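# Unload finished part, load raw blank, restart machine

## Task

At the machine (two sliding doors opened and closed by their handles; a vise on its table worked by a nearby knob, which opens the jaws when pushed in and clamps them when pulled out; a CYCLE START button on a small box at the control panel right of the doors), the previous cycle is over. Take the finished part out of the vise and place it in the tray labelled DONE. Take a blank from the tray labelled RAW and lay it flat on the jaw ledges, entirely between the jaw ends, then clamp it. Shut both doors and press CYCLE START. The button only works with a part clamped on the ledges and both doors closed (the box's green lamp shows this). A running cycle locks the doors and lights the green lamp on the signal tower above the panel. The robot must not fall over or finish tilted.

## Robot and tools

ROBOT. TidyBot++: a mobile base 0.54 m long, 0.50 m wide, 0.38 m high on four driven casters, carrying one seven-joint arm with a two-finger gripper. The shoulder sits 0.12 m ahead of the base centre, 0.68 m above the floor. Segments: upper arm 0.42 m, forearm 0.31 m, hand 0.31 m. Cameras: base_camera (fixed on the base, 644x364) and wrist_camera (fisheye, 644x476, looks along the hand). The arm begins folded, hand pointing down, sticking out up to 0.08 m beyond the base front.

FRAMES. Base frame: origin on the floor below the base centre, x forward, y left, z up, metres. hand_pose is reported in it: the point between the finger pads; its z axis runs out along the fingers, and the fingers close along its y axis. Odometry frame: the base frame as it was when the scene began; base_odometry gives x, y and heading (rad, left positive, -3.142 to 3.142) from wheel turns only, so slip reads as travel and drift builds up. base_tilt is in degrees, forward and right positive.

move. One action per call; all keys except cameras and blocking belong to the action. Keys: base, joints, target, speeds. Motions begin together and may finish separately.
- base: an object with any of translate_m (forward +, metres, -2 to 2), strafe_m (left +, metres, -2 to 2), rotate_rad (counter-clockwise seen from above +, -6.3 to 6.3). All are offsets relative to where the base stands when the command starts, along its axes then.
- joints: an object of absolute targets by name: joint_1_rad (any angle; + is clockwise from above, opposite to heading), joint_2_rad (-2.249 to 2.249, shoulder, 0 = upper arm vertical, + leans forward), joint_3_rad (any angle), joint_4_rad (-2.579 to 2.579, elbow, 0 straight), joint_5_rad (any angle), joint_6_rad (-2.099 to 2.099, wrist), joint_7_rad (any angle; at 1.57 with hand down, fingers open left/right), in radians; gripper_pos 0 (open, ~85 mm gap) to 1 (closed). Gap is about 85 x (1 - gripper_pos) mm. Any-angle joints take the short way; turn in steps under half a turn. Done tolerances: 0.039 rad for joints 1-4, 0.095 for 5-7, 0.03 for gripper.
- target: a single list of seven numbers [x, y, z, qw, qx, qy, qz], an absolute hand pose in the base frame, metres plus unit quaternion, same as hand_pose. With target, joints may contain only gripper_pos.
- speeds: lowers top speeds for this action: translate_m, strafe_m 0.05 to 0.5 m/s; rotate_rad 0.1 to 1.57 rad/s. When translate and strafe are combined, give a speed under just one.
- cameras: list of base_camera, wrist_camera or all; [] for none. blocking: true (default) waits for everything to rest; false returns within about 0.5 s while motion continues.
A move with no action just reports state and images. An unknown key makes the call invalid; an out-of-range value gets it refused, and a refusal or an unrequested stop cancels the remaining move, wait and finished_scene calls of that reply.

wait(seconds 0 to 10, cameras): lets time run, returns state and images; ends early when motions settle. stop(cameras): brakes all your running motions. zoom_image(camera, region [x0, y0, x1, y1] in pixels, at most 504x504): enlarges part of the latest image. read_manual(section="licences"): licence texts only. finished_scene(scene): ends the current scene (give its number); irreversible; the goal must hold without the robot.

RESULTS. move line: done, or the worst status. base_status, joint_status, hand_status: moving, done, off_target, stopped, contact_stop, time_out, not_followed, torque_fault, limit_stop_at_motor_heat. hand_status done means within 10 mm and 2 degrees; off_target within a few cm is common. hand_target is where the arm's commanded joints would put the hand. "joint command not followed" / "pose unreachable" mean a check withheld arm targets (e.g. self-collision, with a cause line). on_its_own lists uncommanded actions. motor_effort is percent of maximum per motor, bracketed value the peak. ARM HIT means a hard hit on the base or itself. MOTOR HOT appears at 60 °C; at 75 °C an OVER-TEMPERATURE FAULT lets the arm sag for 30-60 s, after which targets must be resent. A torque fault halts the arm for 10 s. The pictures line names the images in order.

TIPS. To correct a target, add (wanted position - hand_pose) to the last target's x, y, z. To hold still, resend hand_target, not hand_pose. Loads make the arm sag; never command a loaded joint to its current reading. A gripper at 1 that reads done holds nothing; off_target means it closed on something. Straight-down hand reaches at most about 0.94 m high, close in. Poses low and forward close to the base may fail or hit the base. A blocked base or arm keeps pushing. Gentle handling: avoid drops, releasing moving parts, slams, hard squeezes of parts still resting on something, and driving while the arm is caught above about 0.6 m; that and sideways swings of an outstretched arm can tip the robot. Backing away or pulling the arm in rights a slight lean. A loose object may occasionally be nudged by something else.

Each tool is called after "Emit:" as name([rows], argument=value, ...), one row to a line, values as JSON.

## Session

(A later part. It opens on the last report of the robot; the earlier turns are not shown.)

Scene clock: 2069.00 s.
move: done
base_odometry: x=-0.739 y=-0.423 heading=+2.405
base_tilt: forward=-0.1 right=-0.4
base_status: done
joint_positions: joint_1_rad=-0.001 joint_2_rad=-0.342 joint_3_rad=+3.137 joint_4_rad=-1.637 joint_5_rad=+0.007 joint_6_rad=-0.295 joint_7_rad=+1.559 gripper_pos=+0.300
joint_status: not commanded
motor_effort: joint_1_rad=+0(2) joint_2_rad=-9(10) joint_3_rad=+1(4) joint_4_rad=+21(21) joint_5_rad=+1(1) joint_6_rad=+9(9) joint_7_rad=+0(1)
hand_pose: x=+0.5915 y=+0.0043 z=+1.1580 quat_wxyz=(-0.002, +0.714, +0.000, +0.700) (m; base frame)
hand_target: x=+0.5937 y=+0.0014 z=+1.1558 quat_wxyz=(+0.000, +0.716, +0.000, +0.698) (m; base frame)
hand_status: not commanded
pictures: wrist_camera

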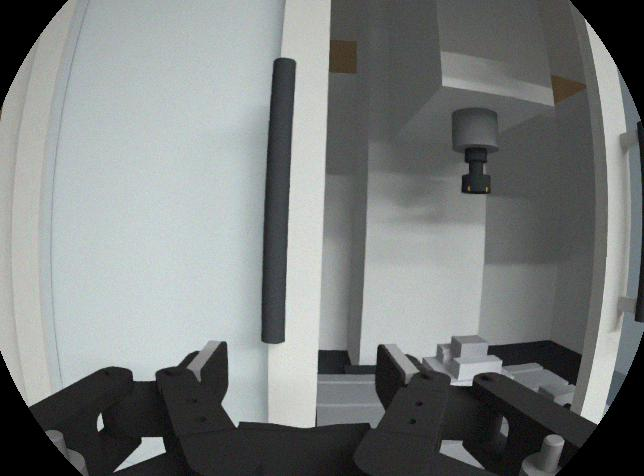

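Emit:
move(base={"strafe_m":0.027,"translate_m":0.15}, cameras=["wrist_camera"])

Emit:
move(base={"translate_m":0.1}, speeds={"translate_m":0.15}, cameras=[])

Emit:
move(joints={"gripper_pos":0.6}, cameras=["wrist_camera"])

Scene clock: 2083.03 s.
move: done
base_odometry: x=-0.869 y=-0.342 heading=+2.405
base_tilt: forward=-0.1 right=-0.4
base_status: done
joint_positions: joint_1_rad=-0.001 joint_2_rad=-0.327 joint_3_rad=+3.137 joint_4_rad=-1.637 joint_5_rad=+0.007 joint_6_rad=-0.295 joint_7_rad=+1.559 gripper_pos=+0.300
joint_status: not commanded
motor_effort: joint_1_rad=+0(1) joint_2_rad=-9(13) joint_3_rad=+1(1) joint_4_rad=+21(21) joint_5_rad=+0(1) joint_6_rad=+9(10) joint_7_rad=+0(1)
hand_pose: x=+0.5986 y=+0.0044 z=+1.1509 quat_wxyz=(-0.002, +0.719, +0.000, +0.695) (m; base frame)
hand_target: x=+0.5937 y=+0.0014 z=+1.1558 quat_wxyz=(+0.000, +0.716, +0.000, +0.698) (m; base frame)
hand_status: not commanded
pictures: wrist_camera

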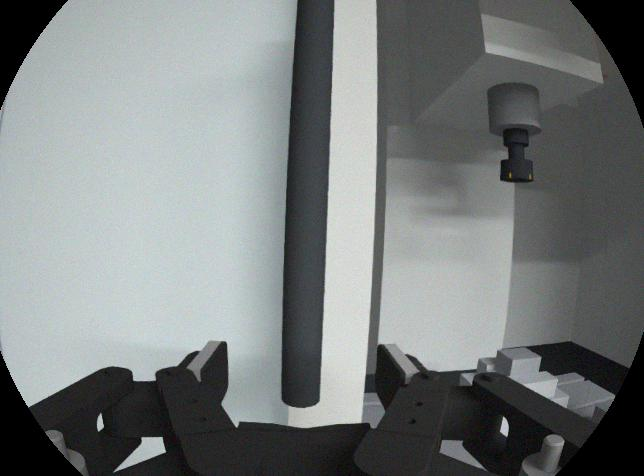

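Scene clock: 2084.40 s.
move: done
base_odometry: x=-0.943 y=-0.275 heading=+2.405
base_tilt: forward=-0.1 right=-0.4
base_status: done
joint_positions: joint_1_rad=-0.001 joint_2_rad=-0.329 joint_3_rad=+3.137 joint_4_rad=-1.637 joint_5_rad=+0.007 joint_6_rad=-0.295 joint_7_rad=+1.559 gripper_pos=+0.300
joint_status: not commanded
motor_effort: joint_1_rad=+0(1) joint_2_rad=-9(14) joint_3_rad=+1(1) joint_4_rad=+20(22) joint_5_rad=+0(1) joint_6_rad=+9(10) joint_7_rad=+0(1)
hand_pose: x=+0.5975 y=+0.0044 z=+1.1519 quat_wxyz=(-0.002, +0.718, +0.000, +0.696) (m; base frame)
hand_target: x=+0.5937 y=+0.0014 z=+1.1558 quat_wxyz=(+0.000, +0.716, +0.000, +0.698) (m; base frame)
hand_status: not commanded
pictures: none
No camera images: "cameras" was empty.

Scene clock: 2085.10 s.
move: done
base_odometry: x=-0.943 y=-0.275 heading=+2.405
base_tilt: forward=-0.1 right=-0.4
base_status: not commanded
joint_positions: joint_1_rad=-0.001 joint_2_rad=-0.329 joint_3_rad=+3.137 joint_4_rad=-1.637 joint_5_rad=+0.007 joint_6_rad=-0.295 joint_7_rad=+1.559 gripper_pos=+0.600
joint_status: all done
motor_effort: joint_1_rad=+0(1) joint_2_rad=-9(10) joint_3_rad=+1(1) joint_4_rad=+21(21) joint_5_rad=+0(1) joint_6_rad=+8(9) joint_7_rad=+0(1)
hand_pose: x=+0.5975 y=+0.0044 z=+1.1519 quat_wxyz=(-0.002, +0.718, +0.000, +0.696) (m; base frame)
hand_target: x=+0.5937 y=+0.0014 z=+1.1558 quat_wxyz=(+0.000, +0.716, +0.000, +0.698) (m; base frame)
hand_status: not commanded
pictures: wrist_camera

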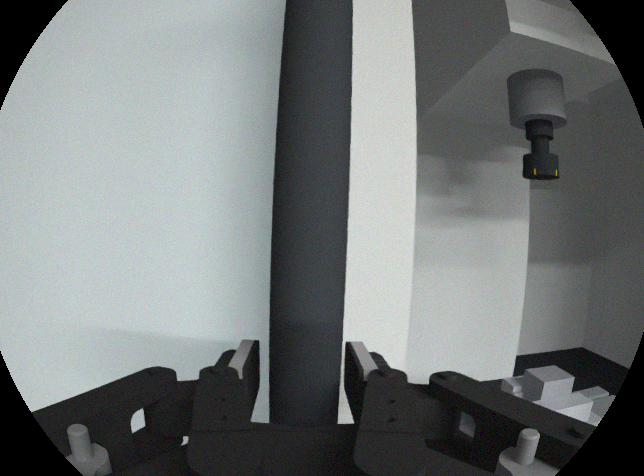

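Emit:
move(base={"strafe_m":-0.57}, speeds={"strafe_m":0.15}, cameras=["wrist_camera"])

Scene clock: 2096.57 s.
move: done
base_odometry: x=-0.560 y=+0.147 heading=+2.406
base_tilt: forward=-0.2 right=-0.4
base_status: done
joint_positions: joint_1_rad=-0.104 joint_2_rad=-0.322 joint_3_rad=+3.009 joint_4_rad=-1.628 joint_5_rad=-0.004 joint_6_rad=-0.294 joint_7_rad=+1.559 gripper_pos=+0.600
joint_status: not commanded
motor_effort: joint_1_rad=+19(21) joint_2_rad=-12(14) joint_3_rad=+25(27) joint_4_rad=+19(23) joint_5_rad=+7(8) joint_6_rad=+6(12) joint_7_rad=+0(1)
hand_pose: x=+0.5827 y=+0.1309 z=+1.1518 quat_wxyz=(-0.071, +0.712, +0.092, +0.692) (m; base frame)
hand_target: x=+0.5937 y=+0.0014 z=+1.1558 quat_wxyz=(+0.000, +0.716, +0.000, +0.698) (m; base frame)
hand_status: not commanded
pictures: wrist_camera

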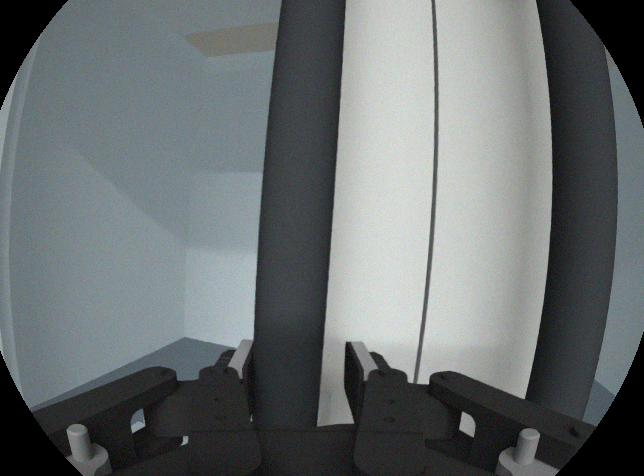

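Emit:
move(base={"strafe_m":0.14}, speeds={"strafe_m":0.2}, cameras=[])

Emit:
move(joints={"gripper_pos":0.3}, cameras=[])

Emit:
move(base={"translate_m":-0.4}, cameras=[])

Emit:
move(base={"strafe_m":-1.19}, joints={"joint_2_rad":-0.387,"joint_4_rad":-1.634,"joint_6_rad":-0.3,"gripper_pos":1.0}, cameras=["wrist_camera"])

Scene clock: 2107.00 s.
move: done
base_odometry: x=-0.655 y=+0.043 heading=+2.406
base_tilt: forward=-0.1 right=-0.4
base_status: done
joint_positions: joint_1_rad=+0.001 joint_2_rad=-0.337 joint_3_rad=+3.139 joint_4_rad=-1.635 joint_5_rad=-0.004 joint_6_rad=-0.303 joint_7_rad=+1.559 gripper_pos=+0.600
joint_status: not commanded
motor_effort: joint_1_rad=+0(20) joint_2_rad=-10(13) joint_3_rad=+1(25) joint_4_rad=+20(23) joint_5_rad=+0(7) joint_6_rad=+9(12) joint_7_rad=+0(1)
hand_pose: x=+0.5936 y=+0.0029 z=+1.1543 quat_wxyz=(-0.006, +0.718, -0.004, +0.696) (m; base frame)
hand_target: x=+0.5937 y=+0.0014 z=+1.1558 quat_wxyz=(+0.000, +0.716, +0.000, +0.698) (m; base frame)
hand_status: not commanded
pictures: none
No camera images: "cameras" was empty.

Scene clock: 2107.70 s.
move: done
base_odometry: x=-0.655 y=+0.043 heading=+2.406
base_tilt: forward=-0.1 right=-0.4
base_status: not commanded
joint_positions: joint_1_rad=+0.001 joint_2_rad=-0.337 joint_3_rad=+3.139 joint_4_rad=-1.635 joint_5_rad=-0.004 joint_6_rad=-0.303 joint_7_rad=+1.559 gripper_pos=+0.300
joint_status: all done
motor_effort: joint_1_rad=+0(1) joint_2_rad=-10(10) joint_3_rad=+1(1) joint_4_rad=+21(21) joint_5_rad=+0(1) joint_6_rad=+8(9) joint_7_rad=+0(1)
hand_pose: x=+0.5936 y=+0.0029 z=+1.1543 quat_wxyz=(-0.006, +0.718, -0.004, +0.696) (m; base frame)
hand_target: x=+0.5937 y=+0.0014 z=+1.1558 quat_wxyz=(+0.000, +0.716, +0.000, +0.698) (m; base frame)
hand_status: not commanded
pictures: none
No camera images: "cameras" was empty.

Scene clock: 2109.73 s.
move: done
base_odometry: x=-0.358 y=-0.225 heading=+2.405
base_tilt: forward=-0.1 right=-0.4
base_status: done
joint_positions: joint_1_rad=+0.001 joint_2_rad=-0.342 joint_3_rad=+3.139 joint_4_rad=-1.635 joint_5_rad=-0.004 joint_6_rad=-0.303 joint_7_rad=+1.559 gripper_pos=+0.300
joint_status: not commanded
motor_effort: joint_1_rad=+0(1) joint_2_rad=-9(14) joint_3_rad=+0(1) joint_4_rad=+20(22) joint_5_rad=+0(1) joint_6_rad=+9(9) joint_7_rad=+0(1)
hand_pose: x=+0.5914 y=+0.0029 z=+1.1565 quat_wxyz=(-0.006, +0.716, -0.004, +0.698) (m; base frame)
hand_target: x=+0.5937 y=+0.0014 z=+1.1558 quat_wxyz=(+0.000, +0.716, +0.000, +0.698) (m; base frame)
hand_status: not commanded
pictures: none
No camera images: "cameras" was empty.

Scene clock: 2112.87 s.
move: done
base_odometry: x=+0.441 y=+0.657 heading=+2.405
base_tilt: forward=-0.1 right=-0.4
base_status: done
joint_positions: joint_1_rad=+0.001 joint_2_rad=-0.376 joint_3_rad=+3.141 joint_4_rad=-1.635 joint_5_rad=-0.004 joint_6_rad=-0.303 joint_7_rad=+1.559 gripper_pos=+0.999
joint_status: all done
motor_effort: joint_1_rad=+0(1) joint_2_rad=-7(12) joint_3_rad=+0(4) joint_4_rad=+20(22) joint_5_rad=+0(1) joint_6_rad=+9(9) joint_7_rad=+0(1)
hand_pose: x=+0.5749 y=+0.0017 z=+1.1725 quat_wxyz=(-0.006, +0.704, -0.005, +0.710) (m; base frame)
hand_target: x=+0.5694 y=+0.0014 z=+1.1789 quat_wxyz=(+0.000, +0.699, +0.000, +0.715) (m; base frame)
hand_status: not commanded
pictures: wrist_camera

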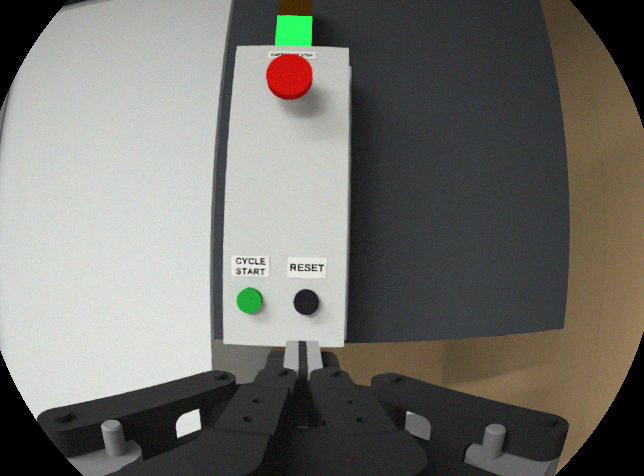

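Emit:
move(base={"strafe_m":0.047,"translate_m":0.13}, joints={"joint_2_rad":-0.37}, cameras=["wrist_camera"])

Scene clock: 2124.27 s.
move: done
base_odometry: x=+0.313 y=+0.709 heading=+2.405
base_tilt: forward=-0.1 right=-0.4
base_status: done
joint_positions: joint_1_rad=+0.001 joint_2_rad=-0.361 joint_3_rad=+3.141 joint_4_rad=-1.635 joint_5_rad=-0.004 joint_6_rad=-0.303 joint_7_rad=+1.559 gripper_pos=+0.999
joint_status: all done
motor_effort: joint_1_rad=+0(1) joint_2_rad=-8(12) joint_3_rad=+1(2) joint_4_rad=+21(21) joint_5_rad=+0(1) joint_6_rad=+8(9) joint_7_rad=+0(1)
hand_pose: x=+0.5822 y=+0.0017 z=+1.1656 quat_wxyz=(-0.006, +0.709, -0.005, +0.705) (m; base frame)
hand_target: x=+0.5778 y=+0.0014 z=+1.1712 quat_wxyz=(+0.000, +0.705, +0.000, +0.710) (m; base frame)
hand_status: not commanded
pictures: wrist_camera

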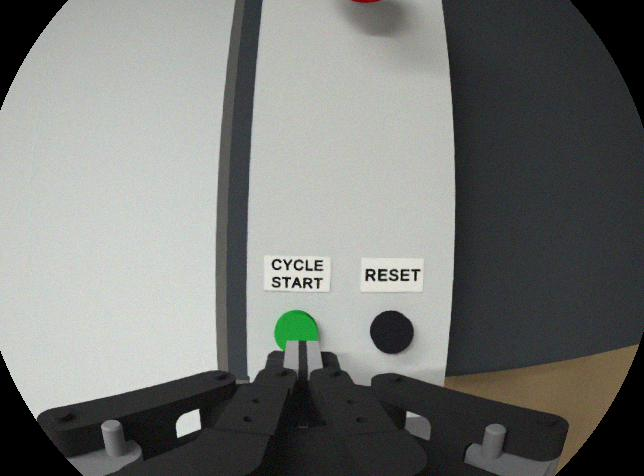

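Emit:
move(base={"strafe_m":0.003,"translate_m":0.022}, speeds={"translate_m":0.05}, cameras=["wrist_camera"])

Emit:
move(base={"translate_m":0.012}, speeds={"translate_m":0.05}, cameras=["wrist_camera"])

Scene clock: 2131.90 s.
move: done
base_odometry: x=+0.295 y=+0.722 heading=+2.405
base_tilt: forward=-0.1 right=-0.4
base_status: done
joint_positions: joint_1_rad=+0.001 joint_2_rad=-0.363 joint_3_rad=+3.141 joint_4_rad=-1.635 joint_5_rad=-0.004 joint_6_rad=-0.303 joint_7_rad=+1.559 gripper_pos=+0.999
joint_status: not commanded
motor_effort: joint_1_rad=+0(1) joint_2_rad=-8(12) joint_3_rad=+1(2) joint_4_rad=+20(21) joint_5_rad=+0(1) joint_6_rad=+8(9) joint_7_rad=+0(1)
hand_pose: x=+0.5813 y=+0.0017 z=+1.1664 quat_wxyz=(-0.006, +0.709, -0.005, +0.706) (m; base frame)
hand_target: x=+0.5778 y=+0.0014 z=+1.1712 quat_wxyz=(+0.000, +0.705, +0.000, +0.710) (m; base frame)
hand_status: not commanded
pictures: wrist_camera

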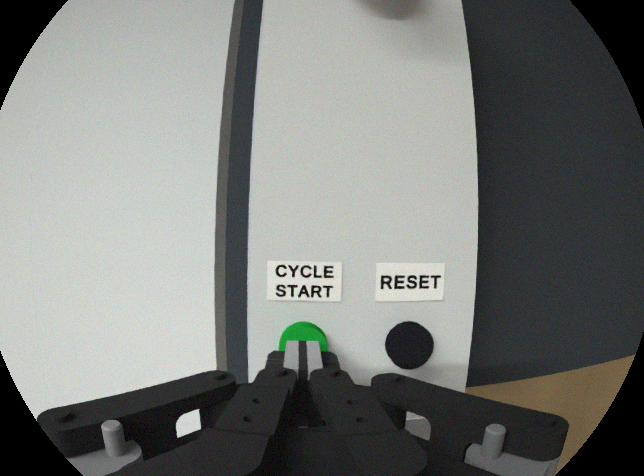

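Scene clock: 2132.60 s.
move: done
base_odometry: x=+0.286 y=+0.730 heading=+2.405
base_tilt: forward=-0.1 right=-0.4
base_status: done
joint_positions: joint_1_rad=+0.001 joint_2_rad=-0.367 joint_3_rad=+3.141 joint_4_rad=-1.635 joint_5_rad=-0.004 joint_6_rad=-0.303 joint_7_rad=+1.559 gripper_pos=+0.999
joint_status: not commanded
motor_effort: joint_1_rad=-1(1) joint_2_rad=-6(9) joint_3_rad=+1(1) joint_4_rad=+21(22) joint_5_rad=+0(1) joint_6_rad=+9(11) joint_7_rad=-1(1)
hand_pose: x=+0.5794 y=+0.0017 z=+1.1682 quat_wxyz=(-0.006, +0.707, -0.005, +0.707) (m; base frame)
hand_target: x=+0.5778 y=+0.0014 z=+1.1712 quat_wxyz=(+0.000, +0.705, +0.000, +0.710) (m; base frame)
hand_status: not commanded
pictures: wrist_camera

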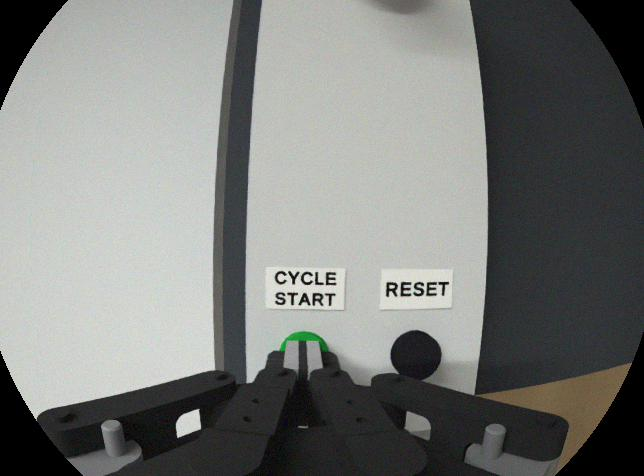

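Emit:
move(base={"translate_m":0.02}, speeds={"translate_m":0.05}, cameras=[])

Emit:
move(base={"translate_m":-0.25}, cameras=["wrist_camera"])

Scene clock: 2138.50 s.
move: done
base_odometry: x=+0.271 y=+0.743 heading=+2.405
base_tilt: forward=-0.2 right=-0.4
base_status: done
joint_positions: joint_1_rad=+0.001 joint_2_rad=-0.406 joint_3_rad=+3.141 joint_4_rad=-1.645 joint_5_rad=-0.004 joint_6_rad=-0.329 joint_7_rad=+1.559 gripper_pos=+0.999
joint_status: not commanded
motor_effort: joint_1_rad=-1(1) joint_2_rad=+0(6) joint_3_rad=+1(1) joint_4_rad=+22(26) joint_5_rad=+0(1) joint_6_rad=+11(16) joint_7_rad=-1(1)
hand_pose: x=+0.5615 y=+0.0017 z=+1.1712 quat_wxyz=(-0.006, +0.706, -0.005, +0.708) (m; base frame)
hand_target: x=+0.5778 y=+0.0014 z=+1.1712 quat_wxyz=(+0.000, +0.705, +0.000, +0.710) (m; base frame)
hand_status: not commanded
pictures: none
No camera images: "cameras" was empty.

Scene clock: 2140.30 s.
move: done
base_odometry: x=+0.456 y=+0.575 heading=+2.405
base_tilt: forward=-0.1 right=-0.4
base_status: done
joint_positions: joint_1_rad=+0.001 joint_2_rad=-0.375 joint_3_rad=+3.141 joint_4_rad=-1.638 joint_5_rad=-0.004 joint_6_rad=-0.321 joint_7_rad=+1.559 gripper_pos=+0.999
joint_status: not commanded
motor_effort: joint_1_rad=+0(2) joint_2_rad=-7(12) joint_3_rad=+1(3) joint_4_rad=+20(22) joint_5_rad=+0(1) joint_6_rad=+8(11) joint_7_rad=+0(1)
hand_pose: x=+0.5756 y=+0.0016 z=+1.1646 quat_wxyz=(-0.006, +0.712, -0.005, +0.703) (m; base frame)
hand_target: x=+0.5778 y=+0.0014 z=+1.1712 quat_wxyz=(+0.000, +0.705, +0.000, +0.710) (m; base frame)
hand_status: not commanded
pictures: wrist_camera

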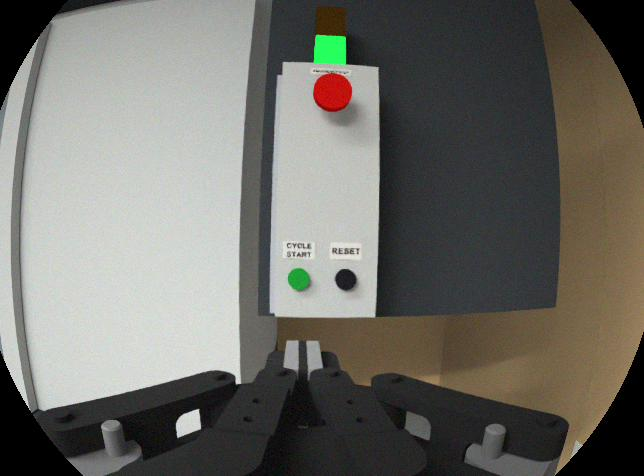

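Emit:
move(base={"translate_m":-0.5}, cameras=["wrist_camera"])

Emit:
zoom_image(camera="wrist_camera", region=[230, 0, 430, 260])

Scene clock: 2151.87 s.
move: done
base_odometry: x=+0.827 y=+0.239 heading=+2.405
base_tilt: forward=-0.1 right=-0.4
base_status: done
joint_positions: joint_1_rad=+0.001 joint_2_rad=-0.376 joint_3_rad=+3.141 joint_4_rad=-1.638 joint_5_rad=-0.004 joint_6_rad=-0.321 joint_7_rad=+1.559 gripper_pos=+0.999
joint_status: not commanded
motor_effort: joint_1_rad=+0(1) joint_2_rad=-7(12) joint_3_rad=+0(1) joint_4_rad=+20(21) joint_5_rad=+0(1) joint_6_rad=+9(10) joint_7_rad=+0(1)
hand_pose: x=+0.5754 y=+0.0016 z=+1.1649 quat_wxyz=(-0.006, +0.711, -0.005, +0.703) (m; base frame)
hand_target: x=+0.5778 y=+0.0014 z=+1.1712 quat_wxyz=(+0.000, +0.705, +0.000, +0.710) (m; base frame)
hand_status: not commanded
pictures: wrist_camera

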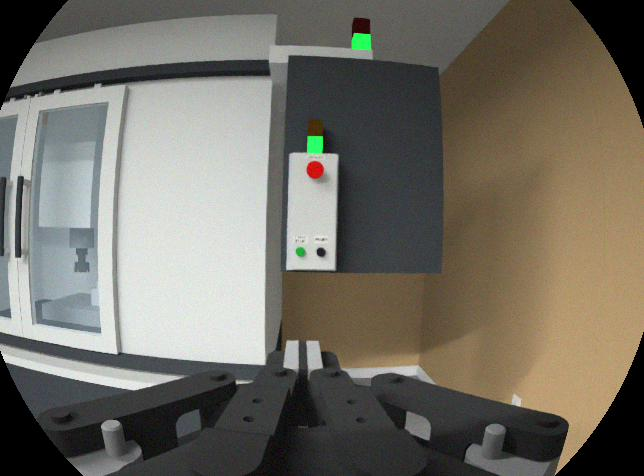

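Scaled by 1.938.

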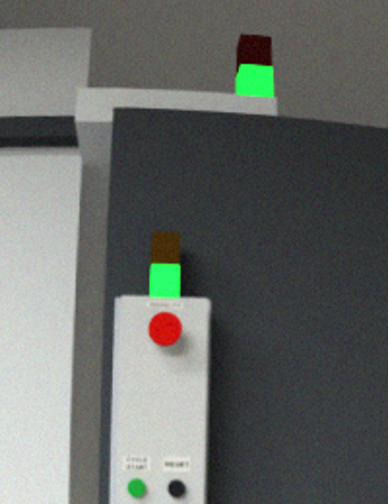

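Tower green.

Emit:
finished_scene(scene=2)

The scene is finished: the task was done.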